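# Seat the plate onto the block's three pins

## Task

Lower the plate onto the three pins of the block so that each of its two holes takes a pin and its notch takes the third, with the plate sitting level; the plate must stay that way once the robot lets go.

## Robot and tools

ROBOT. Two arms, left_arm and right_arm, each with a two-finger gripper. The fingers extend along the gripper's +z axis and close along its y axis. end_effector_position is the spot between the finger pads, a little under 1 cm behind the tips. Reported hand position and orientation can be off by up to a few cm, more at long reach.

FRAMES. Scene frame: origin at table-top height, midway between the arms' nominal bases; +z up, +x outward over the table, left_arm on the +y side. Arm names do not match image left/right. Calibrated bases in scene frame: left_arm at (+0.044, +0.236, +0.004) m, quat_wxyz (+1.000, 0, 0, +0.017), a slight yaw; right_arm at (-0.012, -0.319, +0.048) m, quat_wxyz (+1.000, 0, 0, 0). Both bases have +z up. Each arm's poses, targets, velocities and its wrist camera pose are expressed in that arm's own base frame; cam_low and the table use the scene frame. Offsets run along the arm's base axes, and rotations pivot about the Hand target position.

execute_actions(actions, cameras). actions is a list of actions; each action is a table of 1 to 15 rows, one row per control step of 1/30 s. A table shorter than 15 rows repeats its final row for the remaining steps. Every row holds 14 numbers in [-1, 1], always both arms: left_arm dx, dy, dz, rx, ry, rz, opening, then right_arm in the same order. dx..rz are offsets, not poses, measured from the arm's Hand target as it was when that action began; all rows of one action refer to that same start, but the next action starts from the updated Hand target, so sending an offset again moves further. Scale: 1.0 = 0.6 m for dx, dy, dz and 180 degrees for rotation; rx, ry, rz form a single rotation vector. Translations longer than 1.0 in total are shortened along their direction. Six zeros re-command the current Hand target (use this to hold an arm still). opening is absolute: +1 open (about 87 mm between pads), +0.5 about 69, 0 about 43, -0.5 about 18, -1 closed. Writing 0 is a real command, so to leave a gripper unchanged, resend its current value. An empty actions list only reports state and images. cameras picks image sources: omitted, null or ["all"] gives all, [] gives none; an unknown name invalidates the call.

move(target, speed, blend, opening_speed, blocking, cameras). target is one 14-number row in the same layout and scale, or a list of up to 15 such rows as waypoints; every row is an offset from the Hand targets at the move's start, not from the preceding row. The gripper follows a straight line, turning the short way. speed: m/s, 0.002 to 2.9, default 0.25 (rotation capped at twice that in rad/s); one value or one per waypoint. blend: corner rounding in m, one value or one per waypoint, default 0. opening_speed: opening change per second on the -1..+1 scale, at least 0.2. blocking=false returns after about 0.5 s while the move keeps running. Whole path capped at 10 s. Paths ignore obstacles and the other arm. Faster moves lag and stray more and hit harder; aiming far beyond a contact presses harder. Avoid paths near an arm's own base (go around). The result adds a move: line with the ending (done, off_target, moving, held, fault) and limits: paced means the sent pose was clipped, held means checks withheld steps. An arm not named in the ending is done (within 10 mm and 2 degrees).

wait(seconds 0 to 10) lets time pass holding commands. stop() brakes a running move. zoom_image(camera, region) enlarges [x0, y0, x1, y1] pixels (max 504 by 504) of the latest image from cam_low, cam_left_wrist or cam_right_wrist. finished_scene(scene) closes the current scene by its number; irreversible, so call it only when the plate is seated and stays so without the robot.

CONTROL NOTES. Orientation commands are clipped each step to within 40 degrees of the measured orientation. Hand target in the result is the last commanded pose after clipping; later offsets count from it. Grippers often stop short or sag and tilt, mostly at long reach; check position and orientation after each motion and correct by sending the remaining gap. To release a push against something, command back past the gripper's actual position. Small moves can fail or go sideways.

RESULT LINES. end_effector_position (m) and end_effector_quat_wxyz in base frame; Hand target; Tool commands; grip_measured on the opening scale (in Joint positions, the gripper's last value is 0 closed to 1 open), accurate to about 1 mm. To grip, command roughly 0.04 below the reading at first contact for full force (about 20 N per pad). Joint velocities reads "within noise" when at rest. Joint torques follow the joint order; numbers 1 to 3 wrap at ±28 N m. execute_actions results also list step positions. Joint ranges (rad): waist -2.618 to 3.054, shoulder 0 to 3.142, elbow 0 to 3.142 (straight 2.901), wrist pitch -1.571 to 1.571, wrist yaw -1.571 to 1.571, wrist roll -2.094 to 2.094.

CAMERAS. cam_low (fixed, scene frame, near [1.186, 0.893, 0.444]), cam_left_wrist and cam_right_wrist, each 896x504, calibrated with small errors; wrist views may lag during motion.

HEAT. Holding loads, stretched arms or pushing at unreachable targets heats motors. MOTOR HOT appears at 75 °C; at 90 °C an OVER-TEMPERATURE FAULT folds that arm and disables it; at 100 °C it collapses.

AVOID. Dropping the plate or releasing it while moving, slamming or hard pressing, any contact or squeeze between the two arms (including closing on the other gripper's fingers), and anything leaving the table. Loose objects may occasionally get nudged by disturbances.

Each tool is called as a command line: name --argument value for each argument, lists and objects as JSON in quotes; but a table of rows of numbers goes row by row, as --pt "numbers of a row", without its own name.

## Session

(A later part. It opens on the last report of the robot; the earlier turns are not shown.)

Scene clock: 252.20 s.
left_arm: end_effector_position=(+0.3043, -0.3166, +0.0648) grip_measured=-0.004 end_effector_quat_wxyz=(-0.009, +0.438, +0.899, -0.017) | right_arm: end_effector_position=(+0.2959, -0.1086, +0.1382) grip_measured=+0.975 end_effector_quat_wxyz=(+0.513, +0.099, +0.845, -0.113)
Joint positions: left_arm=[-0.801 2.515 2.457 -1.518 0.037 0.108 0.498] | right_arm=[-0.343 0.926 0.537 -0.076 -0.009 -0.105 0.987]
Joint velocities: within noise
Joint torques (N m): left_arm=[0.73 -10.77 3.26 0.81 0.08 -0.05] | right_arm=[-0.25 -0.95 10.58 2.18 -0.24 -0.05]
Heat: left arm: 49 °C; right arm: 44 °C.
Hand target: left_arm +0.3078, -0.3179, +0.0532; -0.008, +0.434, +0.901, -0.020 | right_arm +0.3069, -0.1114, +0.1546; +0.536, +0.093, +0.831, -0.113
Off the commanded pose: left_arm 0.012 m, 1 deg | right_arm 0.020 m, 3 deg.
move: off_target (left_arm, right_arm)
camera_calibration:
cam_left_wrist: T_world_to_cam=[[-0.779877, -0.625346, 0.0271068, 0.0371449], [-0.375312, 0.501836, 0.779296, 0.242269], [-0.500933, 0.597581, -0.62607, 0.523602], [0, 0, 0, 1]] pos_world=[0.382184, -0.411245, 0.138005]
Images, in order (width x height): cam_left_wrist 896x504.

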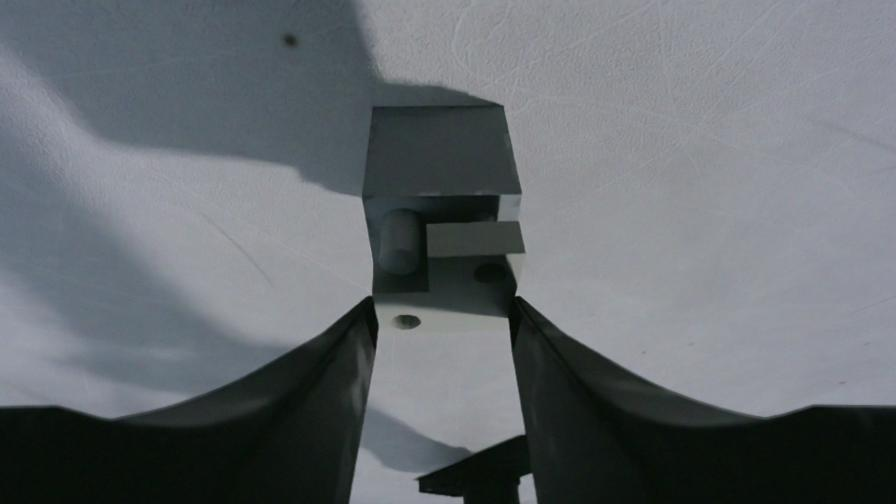

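move --target '[-0.006,0.002,0.09,0,0,0,-0.3,0,0,0,0,0,0,1]' --speed 0.08

zoom_image --camera "cam_left_wrist" --region '[340, 120, 560, 340]'

zoom_image --camera "cam_low" --region '[370, 160, 470, 260]'

Scene clock: 257.40 s.
left_arm: end_effector_position=(+0.3034, -0.3159, +0.0690) grip_measured=-0.004 end_effector_quat_wxyz=(-0.012, +0.437, +0.899, -0.015) | right_arm: end_effector_position=(+0.2959, -0.1086, +0.1382) grip_measured=+0.975 end_effector_quat_wxyz=(+0.513, +0.099, +0.845, -0.113)
Joint positions: left_arm=[-0.801 2.528 2.497 -1.552 0.037 0.105 0.498] | right_arm=[-0.343 0.926 0.537 -0.076 -0.009 -0.105 0.987]
Joint velocities: within noise
Joint torques (N m): left_arm=[0.43 -17.25 8.53 0.16 0.06 -0.08] | right_arm=[-0.27 -1.06 10.62 2.19 -0.23 -0.03]
Heat: left arm: 49 °C; right arm: 44 °C.
Hand target: left_arm +0.3042, -0.3166, +0.1072; -0.008, +0.434, +0.901, -0.020 | right_arm +0.3069, -0.1114, +0.1546; +0.536, +0.093, +0.831, -0.113
Off the commanded pose: left_arm 0.038 m, 1 deg | right_arm 0.020 m, 3 deg.
joint sent to its limit (left arm) — joint 4 (wrist pitch), lower limit. The joint targets are off in orientation, not in position.
move: off_target (left_arm, right_arm)
camera_calibration:
cam_left_wrist: T_world_to_cam=[[-0.778033, -0.627609, 0.0277994, 0.0355472], [-0.372683, 0.496725, 0.783818, 0.235589], [-0.50574, 0.599476, -0.620368, 0.527014], [0, 0, 0, 1]] pos_world=[0.381989, -0.410646, 0.141296]
cam_right_wrist: T_world_to_cam=[[-0.277867, -0.956681, 0.0869004, -0.0352906], [-0.941066, 0.252935, -0.224542, 0.359024], [0.192835, -0.144172, -0.970582, 0.201058], [0, 0, 0, 1]] pos_world=[0.289288, -0.0955847, 0.278826]

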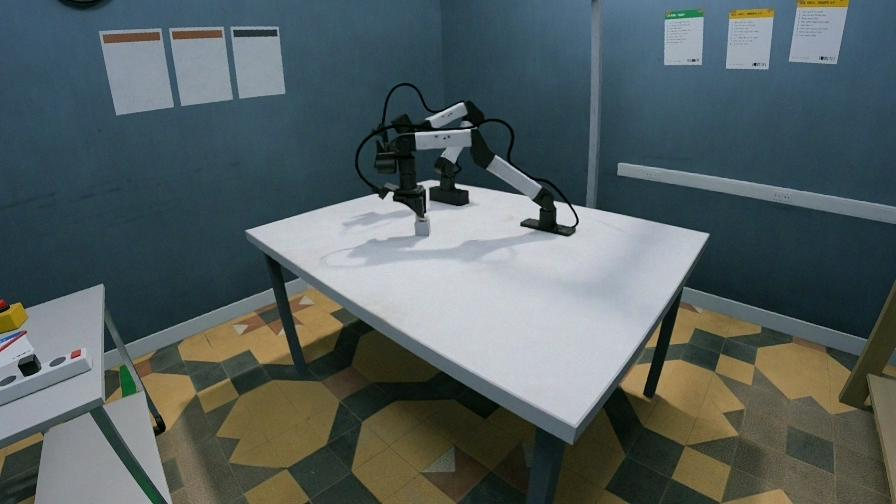

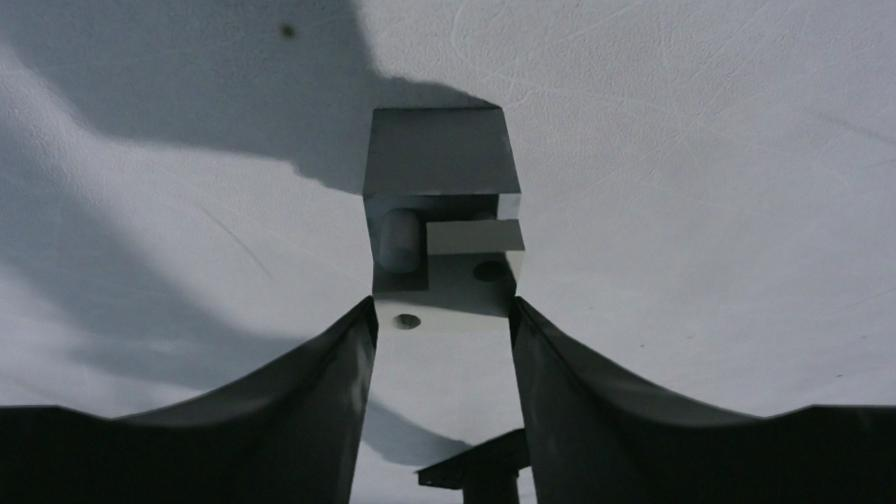

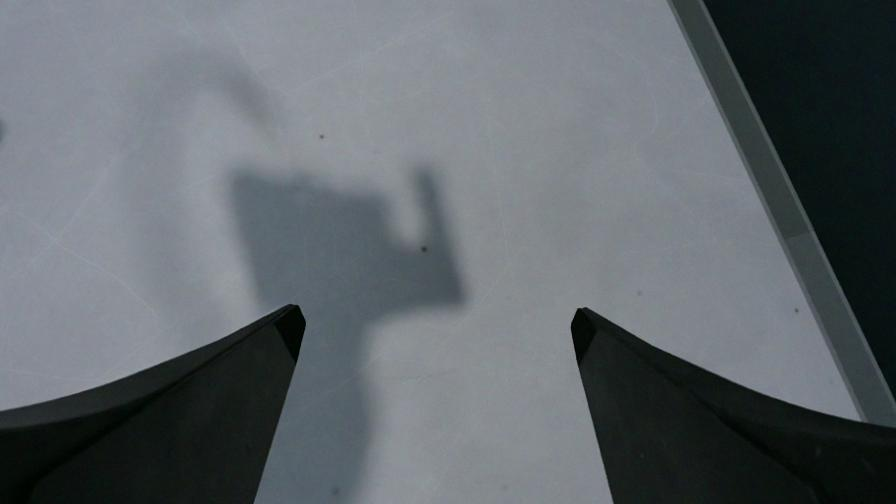

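Scaled by 2.291 from the camera's 896x504 image, which has a finer 1280x720 frame.

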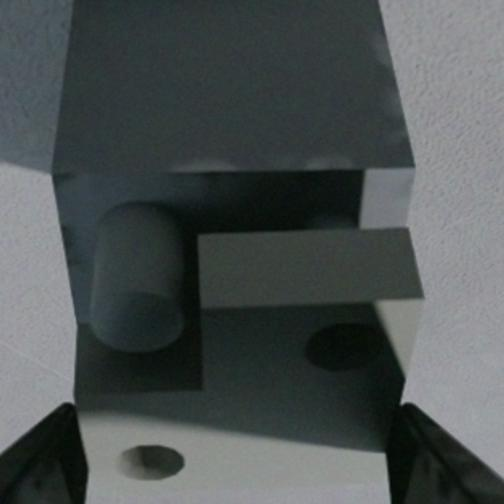

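Scaled by 5.040 from the camera's 896x504 image, which has a finer 1280x720 frame.

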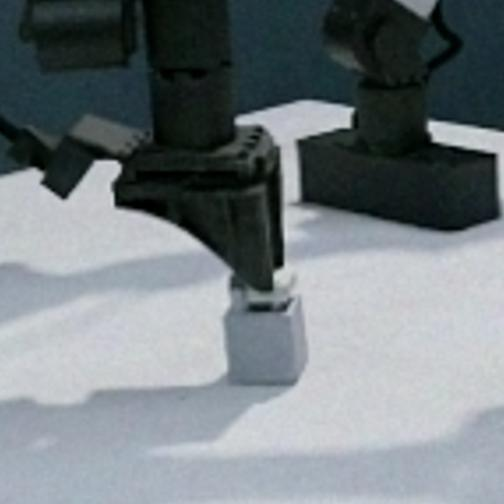

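move --target '[0.004,-0.002,-0.084,0,0,0,-0.3,0,0,0,0,0,0,1]' --speed 0.05 --cameras '["cam_left_wrist"]'

zoom_image --camera "cam_left_wrist" --region '[340, 120, 560, 340]'

Scene clock: 262.63 s.
left_arm: end_effector_position=(+0.3008, -0.3133, +0.0649) grip_measured=-0.004 end_effector_quat_wxyz=(-0.020, +0.437, +0.899, -0.013) | right_arm: end_effector_position=(+0.2959, -0.1086, +0.1382) grip_measured=+0.975 end_effector_quat_wxyz=(+0.513, +0.099, +0.845, -0.113)
Joint positions: left_arm=[-0.801 2.521 2.466 -1.544 0.038 0.105 0.498] | right_arm=[-0.343 0.926 0.537 -0.076 -0.009 -0.105 0.987]
Joint velocities: within noise
Joint torques (N m): left_arm=[0.83 -11.36 3.79 0.88 0.08 -0.07] | right_arm=[-0.28 -0.98 10.62 2.17 -0.24 -0.04]
Heat: left arm: 52 °C; right arm: 44 °C.
Hand target: left_arm +0.3066, -0.3178, +0.0567; -0.009, +0.434, +0.901, -0.020 | right_arm +0.3069, -0.1114, +0.1546; +0.536, +0.093, +0.831, -0.113
Off the commanded pose: left_arm 0.011 m, 2 deg | right_arm 0.020 m, 3 deg.
move: off_target (left_arm, right_arm)
camera_calibration:
cam_left_wrist: T_world_to_cam=[[-0.777762, -0.62786, 0.029611, 0.0349166], [-0.363658, 0.487906, 0.793537, 0.230362], [-0.512678, 0.606415, -0.607802, 0.525024], [0, 0, 0, 1]] pos_world=[0.380098, -0.408854, 0.135276]
Images, in order (width x height): cam_left_wrist 896x504.

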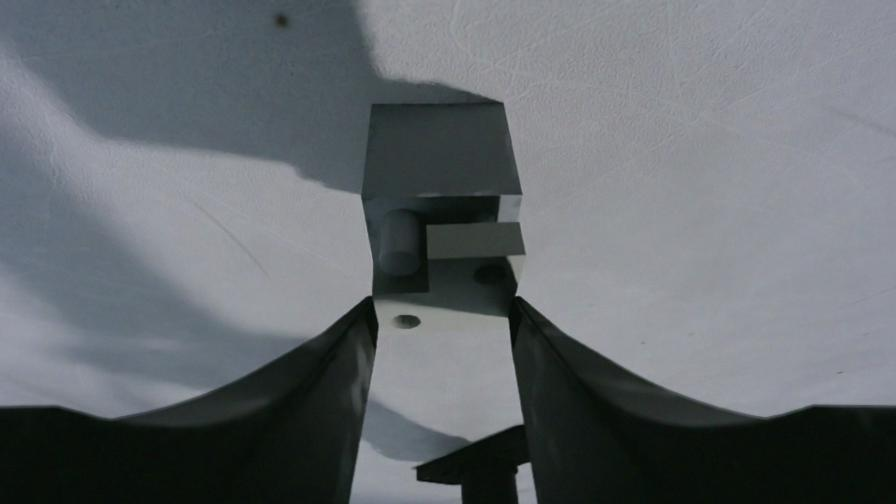

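Scaled by 2.291 from the camera's 896x504 image, which has a finer 1280x720 frame.

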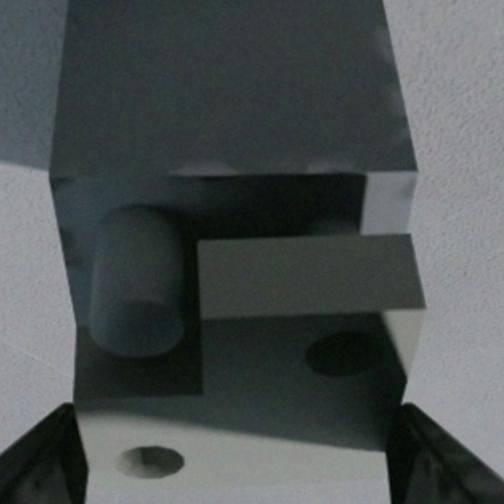

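move --target '[-0.003,0.0042,0.013,0,0,0,-0.3,0,0,0,0,0,0,1]' --cameras '[]'

move --target '[0,0,0,0,0,0,0.3,0,0,0,0,0,0,1]' --opening_speed 0.3 --cameras '["cam_left_wrist"]'

zoom_image --camera "cam_left_wrist" --region '[340, 120, 560, 340]'

Scene clock: 267.40 s.
left_arm: end_effector_position=(+0.3009, -0.3134, +0.0653) grip_measured=-0.004 end_effector_quat_wxyz=(-0.019, +0.437, +0.899, -0.013) | right_arm: end_effector_position=(+0.2959, -0.1086, +0.1382) grip_measured=+0.975 end_effector_quat_wxyz=(+0.513, +0.099, +0.845, -0.113)
Joint positions: left_arm=[-0.801 2.52 2.465 -1.543 0.038 0.105 0.498] | right_arm=[-0.343 0.926 0.537 -0.076 -0.009 -0.105 0.987]
Joint velocities: within noise
Joint torques (N m): left_arm=[0.94 -12.22 4.18 0.74 0.09 -0.01] | right_arm=[-0.31 -0.99 10.62 2.16 -0.23 -0.05]
Heat: left arm: 52 °C; right arm: 45 °C.
Hand target: left_arm +0.3048, -0.3154, +0.0646; -0.008, +0.434, +0.901, -0.020 | right_arm +0.3069, -0.1114, +0.1546; +0.536, +0.093, +0.831, -0.113
Off the commanded pose: left_arm 0.004 m, 1 deg | right_arm 0.020 m, 3 deg.
move: off_target (right_arm)
No camera images: "cameras" was empty.

Scene clock: 269.60 s.
left_arm: end_effector_position=(+0.2996, -0.3120, +0.0595) grip_measured=+0.300 end_effector_quat_wxyz=(-0.025, +0.437, +0.899, -0.011) | right_arm: end_effector_position=(+0.2959, -0.1086, +0.1382) grip_measured=+0.975 end_effector_quat_wxyz=(+0.513, +0.099, +0.845, -0.113)
Joint positions: left_arm=[-0.801 2.52 2.44 -1.529 0.038 0.105 0.65] | right_arm=[-0.343 0.926 0.537 -0.076 -0.009 -0.105 0.987]
Joint velocities: within noise
Joint torques (N m): left_arm=[0.8 -12.57 6.24 0.54 0.15 0.01] | right_arm=[-0.27 -1.02 10.61 2.19 -0.22 -0.05]
Heat: left arm: 52 °C; right arm: 45 °C.
Hand target: left_arm +0.3048, -0.3154, +0.0646; -0.008, +0.434, +0.901, -0.020 | right_arm +0.3069, -0.1114, +0.1546; +0.536, +0.093, +0.831, -0.113
Off the commanded pose: left_arm 0.008 m, 2 deg | right_arm 0.020 m, 3 deg.
move: off_target (right_arm)
camera_calibration:
cam_left_wrist: T_world_to_cam=[[-0.777539, -0.628087, 0.0306456, 0.0347039], [-0.35765, 0.481785, 0.799981, 0.229571], [-0.517223, 0.611056, -0.599242, 0.522625], [0, 0, 0, 1]] pos_world=[0.379404, -0.40816, 0.128463]
Images, in order (width x height): cam_left_wrist 896x504.

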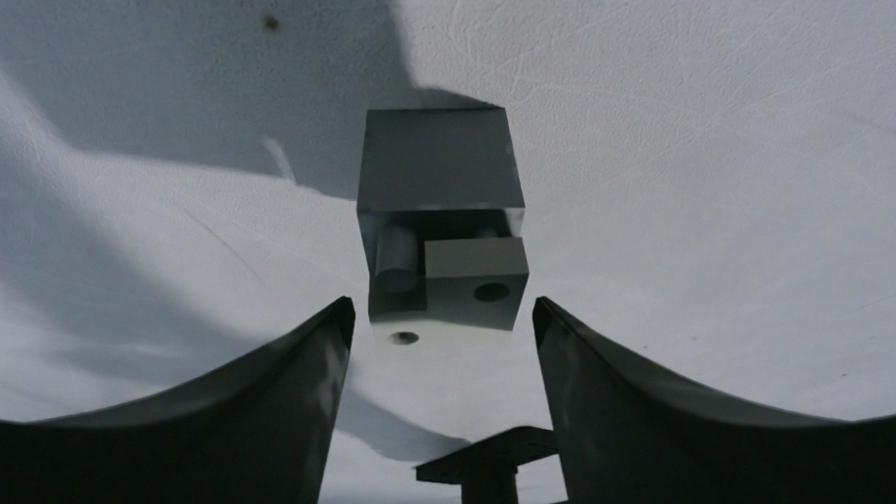

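Scaled by 2.291 from the camera's 896x504 image, which has a finer 1280x720 frame.

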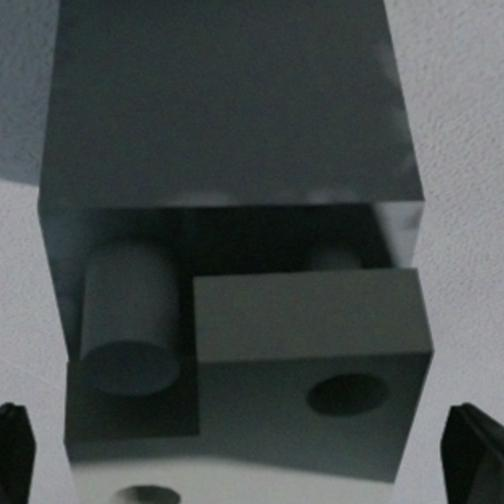

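move --target '[-0.02,0.02,0.12,0,0,0,1,0,0,0,0,0,0,1]' --speed 0.08

zoom_image --camera "cam_left_wrist" --region '[340, 20, 560, 240]'

zoom_image --camera "cam_low" --region '[390, 190, 450, 250]'

Scene clock: 274.07 s.
left_arm: end_effector_position=(+0.2940, -0.3063, +0.1123) grip_measured=+1.000 end_effector_quat_wxyz=(+0.014, +0.437, +0.899, -0.025) | right_arm: end_effector_position=(+0.2959, -0.1086, +0.1382) grip_measured=+0.975 end_effector_quat_wxyz=(+0.513, +0.099, +0.845, -0.113)
Joint positions: left_arm=[-0.801 2.391 2.431 -1.568 0.038 0.105 1] | right_arm=[-0.343 0.926 0.537 -0.076 -0.009 -0.105 0.987]
Joint velocities: within noise
Joint torques (N m): left_arm=[0.76 -14.93 6.48 0.41 0.14 -0.04] | right_arm=[-0.27 -0.99 10.58 2.18 -0.23 -0.05]
Heat: left arm: 53 °C; right arm: 45 °C.
Hand target: left_arm +0.2928, -0.3034, +0.1365; -0.009, +0.434, +0.901, -0.020 | right_arm +0.3069, -0.1114, +0.1546; +0.536, +0.093, +0.831, -0.113
Off the commanded pose: left_arm 0.024 m, 3 deg | right_arm 0.020 m, 3 deg.
joint sent to its limit (left arm) — joint 4 (wrist pitch), lower limit. The joint targets are off in orientation, not in position.
move: off_target (left_arm, right_arm)
camera_calibration:
cam_left_wrist: T_world_to_cam=[[-0.778813, -0.626831, 0.0231004, 0.0340048], [-0.401958, 0.527013, 0.74879, 0.215223], [-0.481539, 0.573882, -0.662404, 0.533214], [0, 0, 0, 1]] pos_world=[0.369757, -0.398112, 0.191261]
cam_right_wrist: T_world_to_cam=[[-0.277867, -0.956681, 0.0869004, -0.0352906], [-0.941066, 0.252935, -0.224542, 0.359024], [0.192835, -0.144172, -0.970582, 0.201058], [0, 0, 0, 1]] pos_world=[0.289288, -0.0955847, 0.278826]

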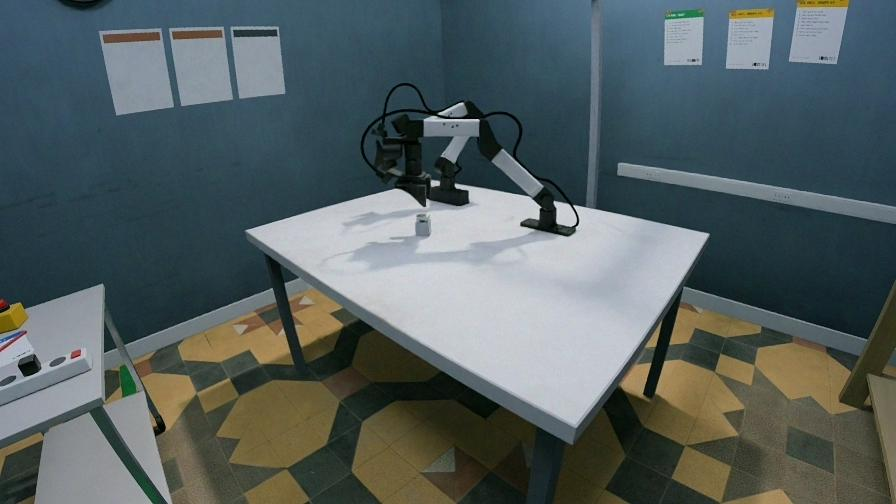

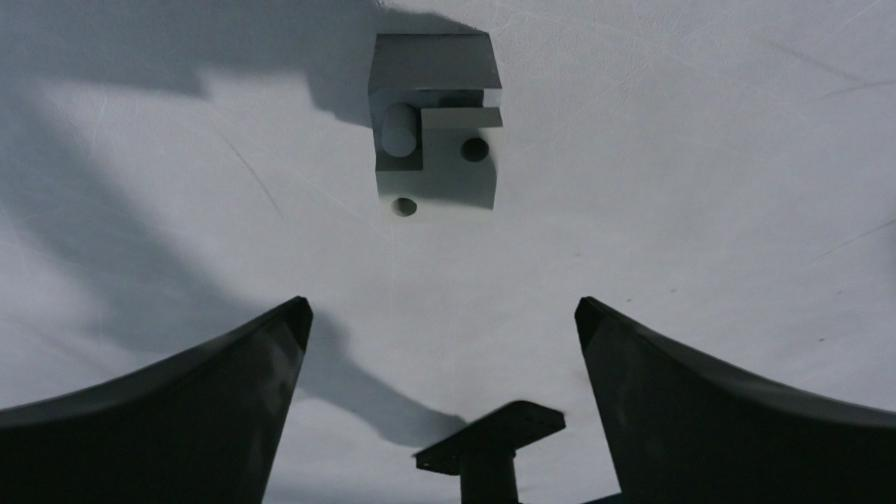

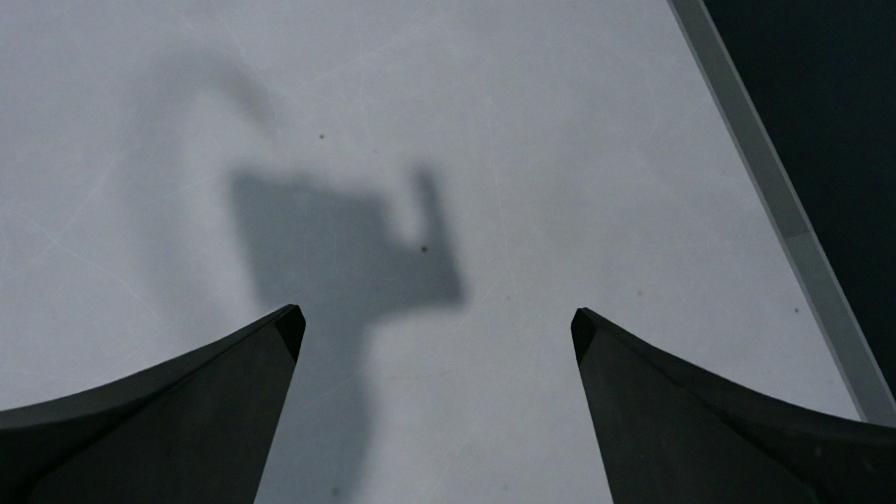

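Scaled by 2.291 from the camera's 896x504 image, which has a finer 1280x720 frame.

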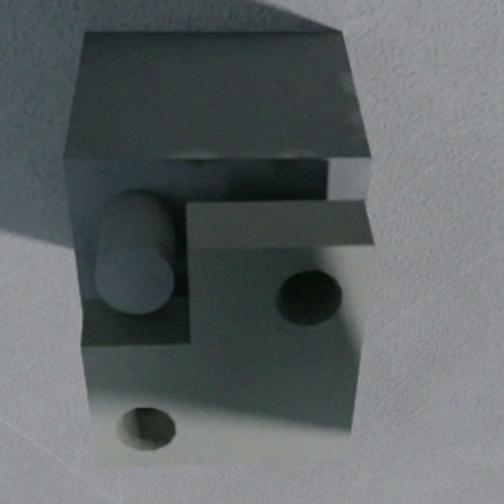

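Scaled by 8.400 from the camera's 896x504 image, which has a finer 1280x720 frame.

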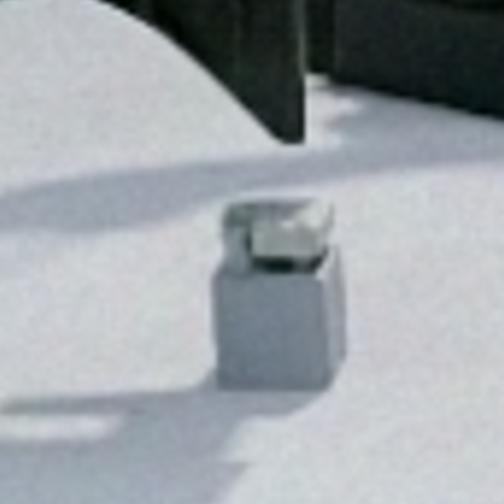

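move --target '[0.026,-0.029,-0.058,0,0,0,-1,0,0,0,0,0,0,1]' --speed 0.06 --cameras '["cam_left_wrist"]'

Scene clock: 287.60 s.
left_arm: end_effector_position=(+0.3054, -0.3180, +0.1000) grip_measured=-0.981 end_effector_quat_wxyz=(+0.020, +0.437, +0.899, -0.027) | right_arm: end_effector_position=(+0.2959, -0.1086, +0.1382) grip_measured=+0.975 end_effector_quat_wxyz=(+0.513, +0.099, +0.845, -0.113)
Joint positions: left_arm=[-0.801 2.472 2.53 -1.572 0.038 0.104 0.01] | right_arm=[-0.343 0.926 0.537 -0.076 -0.009 -0.105 0.987]
Joint velocities: within noise
Joint torques (N m): left_arm=[0.69 -10.19 9.32 0.48 0.11 -0.03] | right_arm=[-0.29 -0.99 10.61 2.17 -0.22 -0.04]
Heat: left arm: 54 °C; right arm: 45 °C.
Hand target: left_arm +0.3084, -0.3208, +0.1018; -0.008, +0.434, +0.901, -0.020 | right_arm +0.3069, -0.1114, +0.1546; +0.536, +0.093, +0.831, -0.113
Off the commanded pose: left_arm 0.004 m, 3 deg | right_arm 0.020 m, 3 deg.
joint sent to its limit (left arm) — joint 4 (wrist pitch), lower limit. The joint targets are off in orientation, not in position.
move: off_target (left_arm, right_arm)
camera_calibration:
cam_left_wrist: T_world_to_cam=[[-0.778804, -0.626886, 0.0218741, 0.0358694], [-0.409592, 0.534644, 0.739182, 0.240979], [-0.475078, 0.566719, -0.67315, 0.534041], [0, 0, 0, 1]] pos_world=[0.380349, -0.409003, 0.180578]
Images, in order (width x height): cam_left_wrist 896x504.

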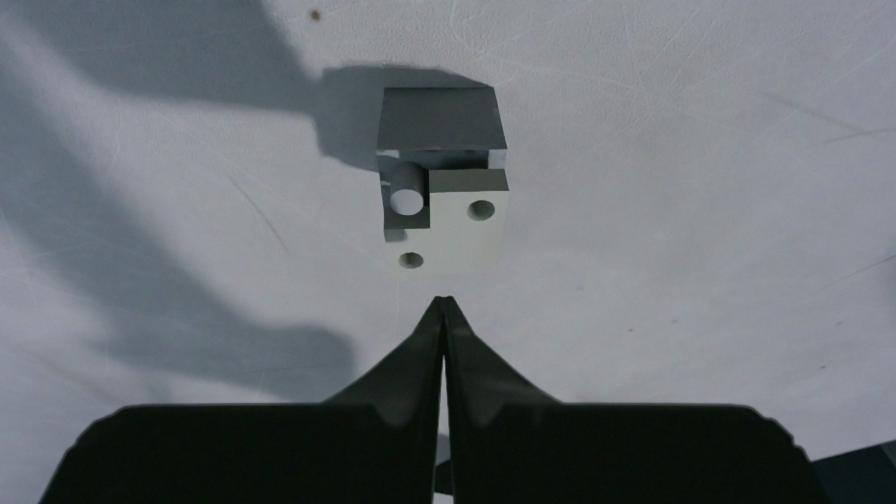

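zoom_image --camera "cam_left_wrist" --region '[370, 80, 530, 290]'

Scaled by 2.400 from the camera's 896x504 image, which has a finer 1280x720 frame.

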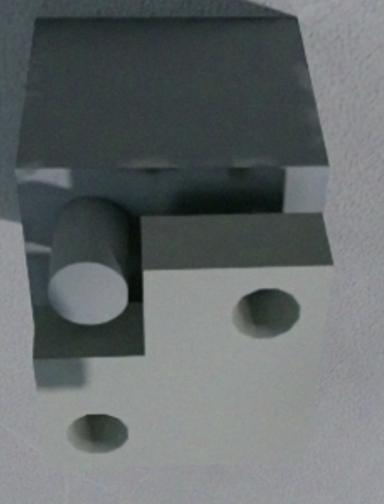

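move --target '[0.002,-0.0025,-0.038,0,0,0,-1,0,0,0,0,0,0,1]' --speed 0.04 --cameras '["cam_left_wrist"]'

Scene clock: 291.60 s.
left_arm: end_effector_position=(+0.3067, -0.3194, +0.0788) grip_measured=-0.981 end_effector_quat_wxyz=(+0.001, +0.437, +0.899, -0.020) | right_arm: end_effector_position=(+0.2959, -0.1086, +0.1382) grip_measured=+0.975 end_effector_quat_wxyz=(+0.513, +0.099, +0.845, -0.113)
Joint positions: left_arm=[-0.801 2.531 2.548 -1.572 0.038 0.104 0.01] | right_arm=[-0.343 0.926 0.537 -0.076 -0.009 -0.105 0.987]
Joint velocities: within noise
Joint torques (N m): left_arm=[0.59 -10.14 9.4 0.49 0.07 -0.07] | right_arm=[-0.24 -1.05 10.55 2.17 -0.23 -0.06]
Heat: left arm: 53 °C; right arm: 45 °C.
Hand target: left_arm +0.3096, -0.3222, +0.0790; -0.008, +0.434, +0.901, -0.020 | right_arm +0.3069, -0.1114, +0.1546; +0.536, +0.093, +0.831, -0.113
Off the commanded pose: left_arm 0.004 m, 1 deg | right_arm 0.020 m, 3 deg.
joint sent to its limit (left arm) — joint 4 (wrist pitch), lower limit. The joint targets still meet the commanded pose.
move: off_target (right_arm)
camera_calibration:
cam_left_wrist: T_world_to_cam=[[-0.777867, -0.627907, 0.0255971, 0.0356184], [-0.388242, 0.512196, 0.766109, 0.241944], [-0.494156, 0.585994, -0.6422, 0.530671], [0, 0, 0, 1]] pos_world=[0.383873, -0.412527, 0.154529]
Images, in order (width x height): cam_left_wrist 896x504.

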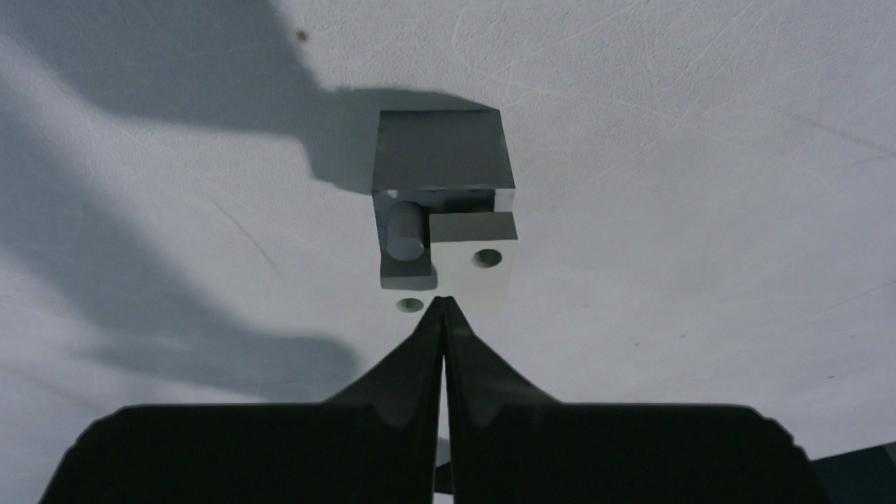

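move --target '[0.0,0.0,-0.035,0,0,0,-1,0,0,0,0,0,0,1]' --speed 0.02 --cameras '["cam_left_wrist"]'

zoom_image --camera "cam_left_wrist" --region '[350, 100, 540, 330]'

Scene clock: 296.03 s.
left_arm: end_effector_position=(+0.3058, -0.3185, +0.0699) grip_measured=-0.981 end_effector_quat_wxyz=(-0.008, +0.437, +0.899, -0.017) | right_arm: end_effector_position=(+0.2959, -0.1086, +0.1382) grip_measured=+0.975 end_effector_quat_wxyz=(+0.513, +0.099, +0.845, -0.113)
Joint positions: left_arm=[-0.801 2.545 2.535 -1.565 0.038 0.104 0.01] | right_arm=[-0.343 0.926 0.537 -0.076 -0.009 -0.105 0.987]
Joint velocities: within noise
Joint torques (N m): left_arm=[0.7 -9.68 5.74 0.73 0.13 0.02] | right_arm=[-0.27 -1.02 10.66 2.18 -0.22 -0.04]
Heat: left arm: 52 °C; right arm: 45 °C.
Hand target: left_arm +0.3096, -0.3223, +0.0580; -0.008, +0.434, +0.901, -0.020 | right_arm +0.3069, -0.1114, +0.1546; +0.536, +0.093, +0.831, -0.113
Off the commanded pose: left_arm 0.013 m, 1 deg | right_arm 0.020 m, 3 deg.
move: off_target (left_arm, right_arm)
camera_calibration:
cam_left_wrist: T_world_to_cam=[[-0.777519, -0.628263, 0.0273934, 0.0354017], [-0.377575, 0.501224, 0.778596, 0.240396], [-0.502893, 0.59503, -0.626927, 0.528525], [0, 0, 0, 1]] pos_world=[0.384085, -0.412739, 0.143206]
Images, in order (width x height): cam_left_wrist 896x504.

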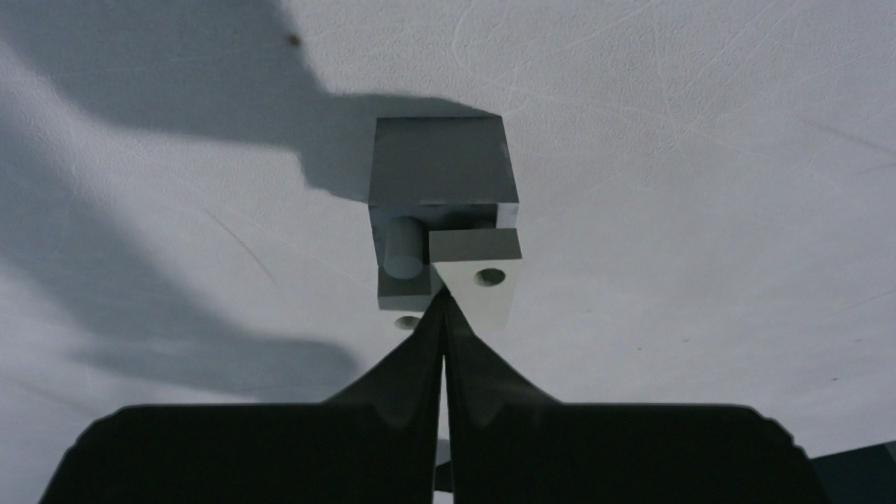

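Scaled by 2.191 from the camera's 896x504 image, which has a finer 1280x720 frame.

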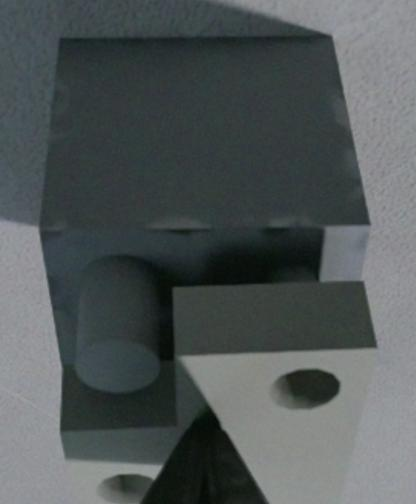

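move --target '[-0.003,0.004,0.13,0,0,0,-1,0,0,0,0,0,0,1]' --speed 0.1

zoom_image --camera "cam_left_wrist" --region '[340, 60, 560, 280]'

zoom_image --camera "cam_low" --region '[395, 200, 445, 250]'

Scene clock: 300.13 s.
left_arm: end_effector_position=(+0.3078, -0.3206, +0.1099) grip_measured=-0.981 end_effector_quat_wxyz=(+0.036, +0.437, +0.898, -0.033) | right_arm: end_effector_position=(+0.2959, -0.1086, +0.1382) grip_measured=+0.975 end_effector_quat_wxyz=(+0.513, +0.099, +0.845, -0.113)
Joint positions: left_arm=[-0.801 2.456 2.546 -1.569 0.038 0.103 0.01] | right_arm=[-0.343 0.926 0.537 -0.076 -0.009 -0.105 0.987]
Joint velocities: within noise
Joint torques (N m): left_arm=[0.77 -14.87 7.13 0.58 0.14 -0.07] | right_arm=[-0.23 -0.99 10.58 2.19 -0.23 -0.05]
Heat: left arm: 52 °C; right arm: 46 °C.
Hand target: left_arm +0.3078, -0.3199, +0.1361; -0.008, +0.434, +0.901, -0.020 | right_arm +0.3069, -0.1114, +0.1546; +0.536, +0.093, +0.831, -0.113
Off the commanded pose: left_arm 0.026 m, 5 deg | right_arm 0.020 m, 3 deg.
joint sent to its limit (left arm) — joint 4 (wrist pitch), lower limit. The joint targets are off in orientation, not in position.
move: off_target (left_arm, right_arm)
camera_calibration:
cam_left_wrist: T_world_to_cam=[[-0.778555, -0.627296, 0.0187533, 0.0360611], [-0.427437, 0.55191, 0.716026, 0.249539], [-0.45951, 0.54945, -0.697822, 0.535766], [0, 0, 0, 1]] pos_world=[0.380928, -0.409479, 0.194516]
cam_right_wrist: T_world_to_cam=[[-0.277867, -0.956681, 0.0869004, -0.0352906], [-0.941066, 0.252935, -0.224542, 0.359024], [0.192835, -0.144172, -0.970582, 0.201058], [0, 0, 0, 1]] pos_world=[0.289288, -0.0955847, 0.278826]

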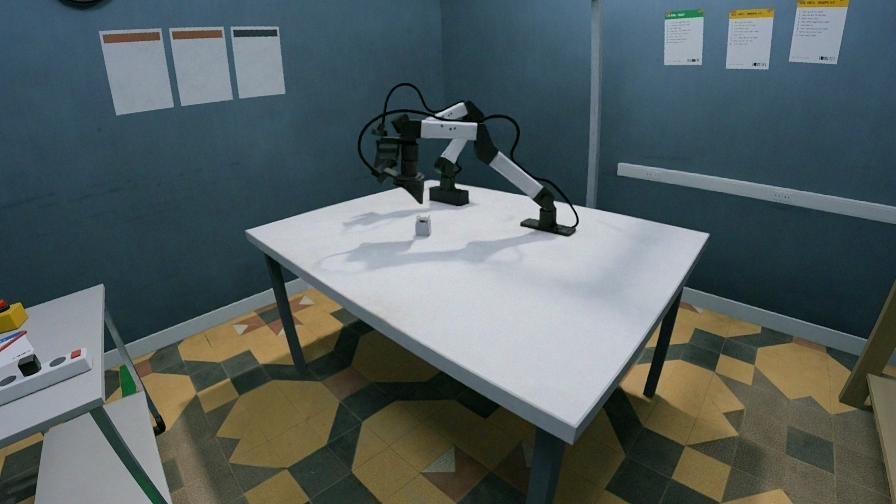

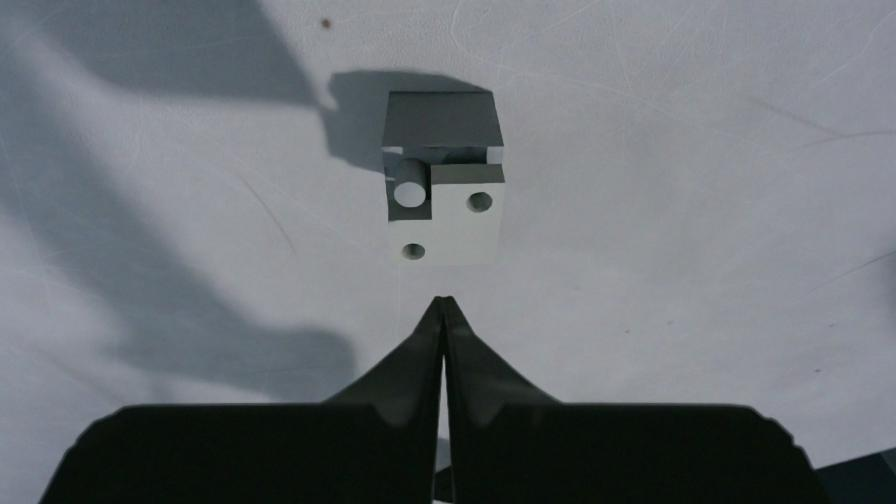

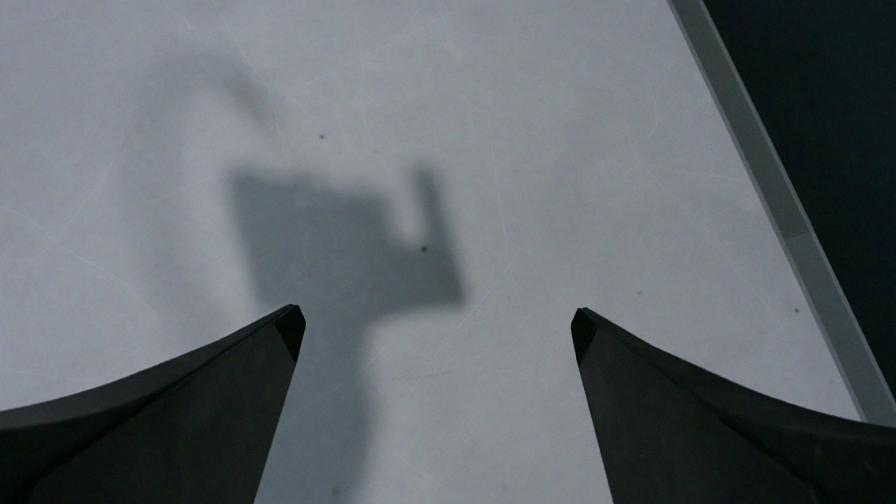

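Scaled by 2.291 from the camera's 896x504 image, which has a finer 1280x720 frame.

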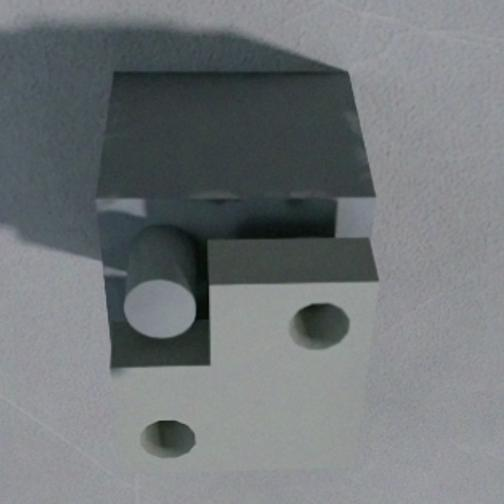

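Scaled by 10.080 from the camera's 896x504 image, which has a finer 1280x720 frame.

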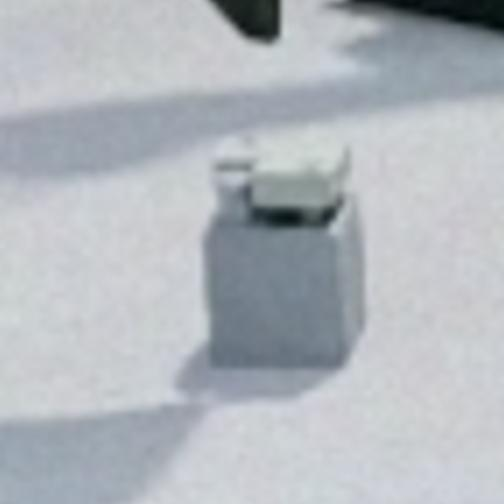

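finished_scene --scene 1

The scene is finished: the task was done.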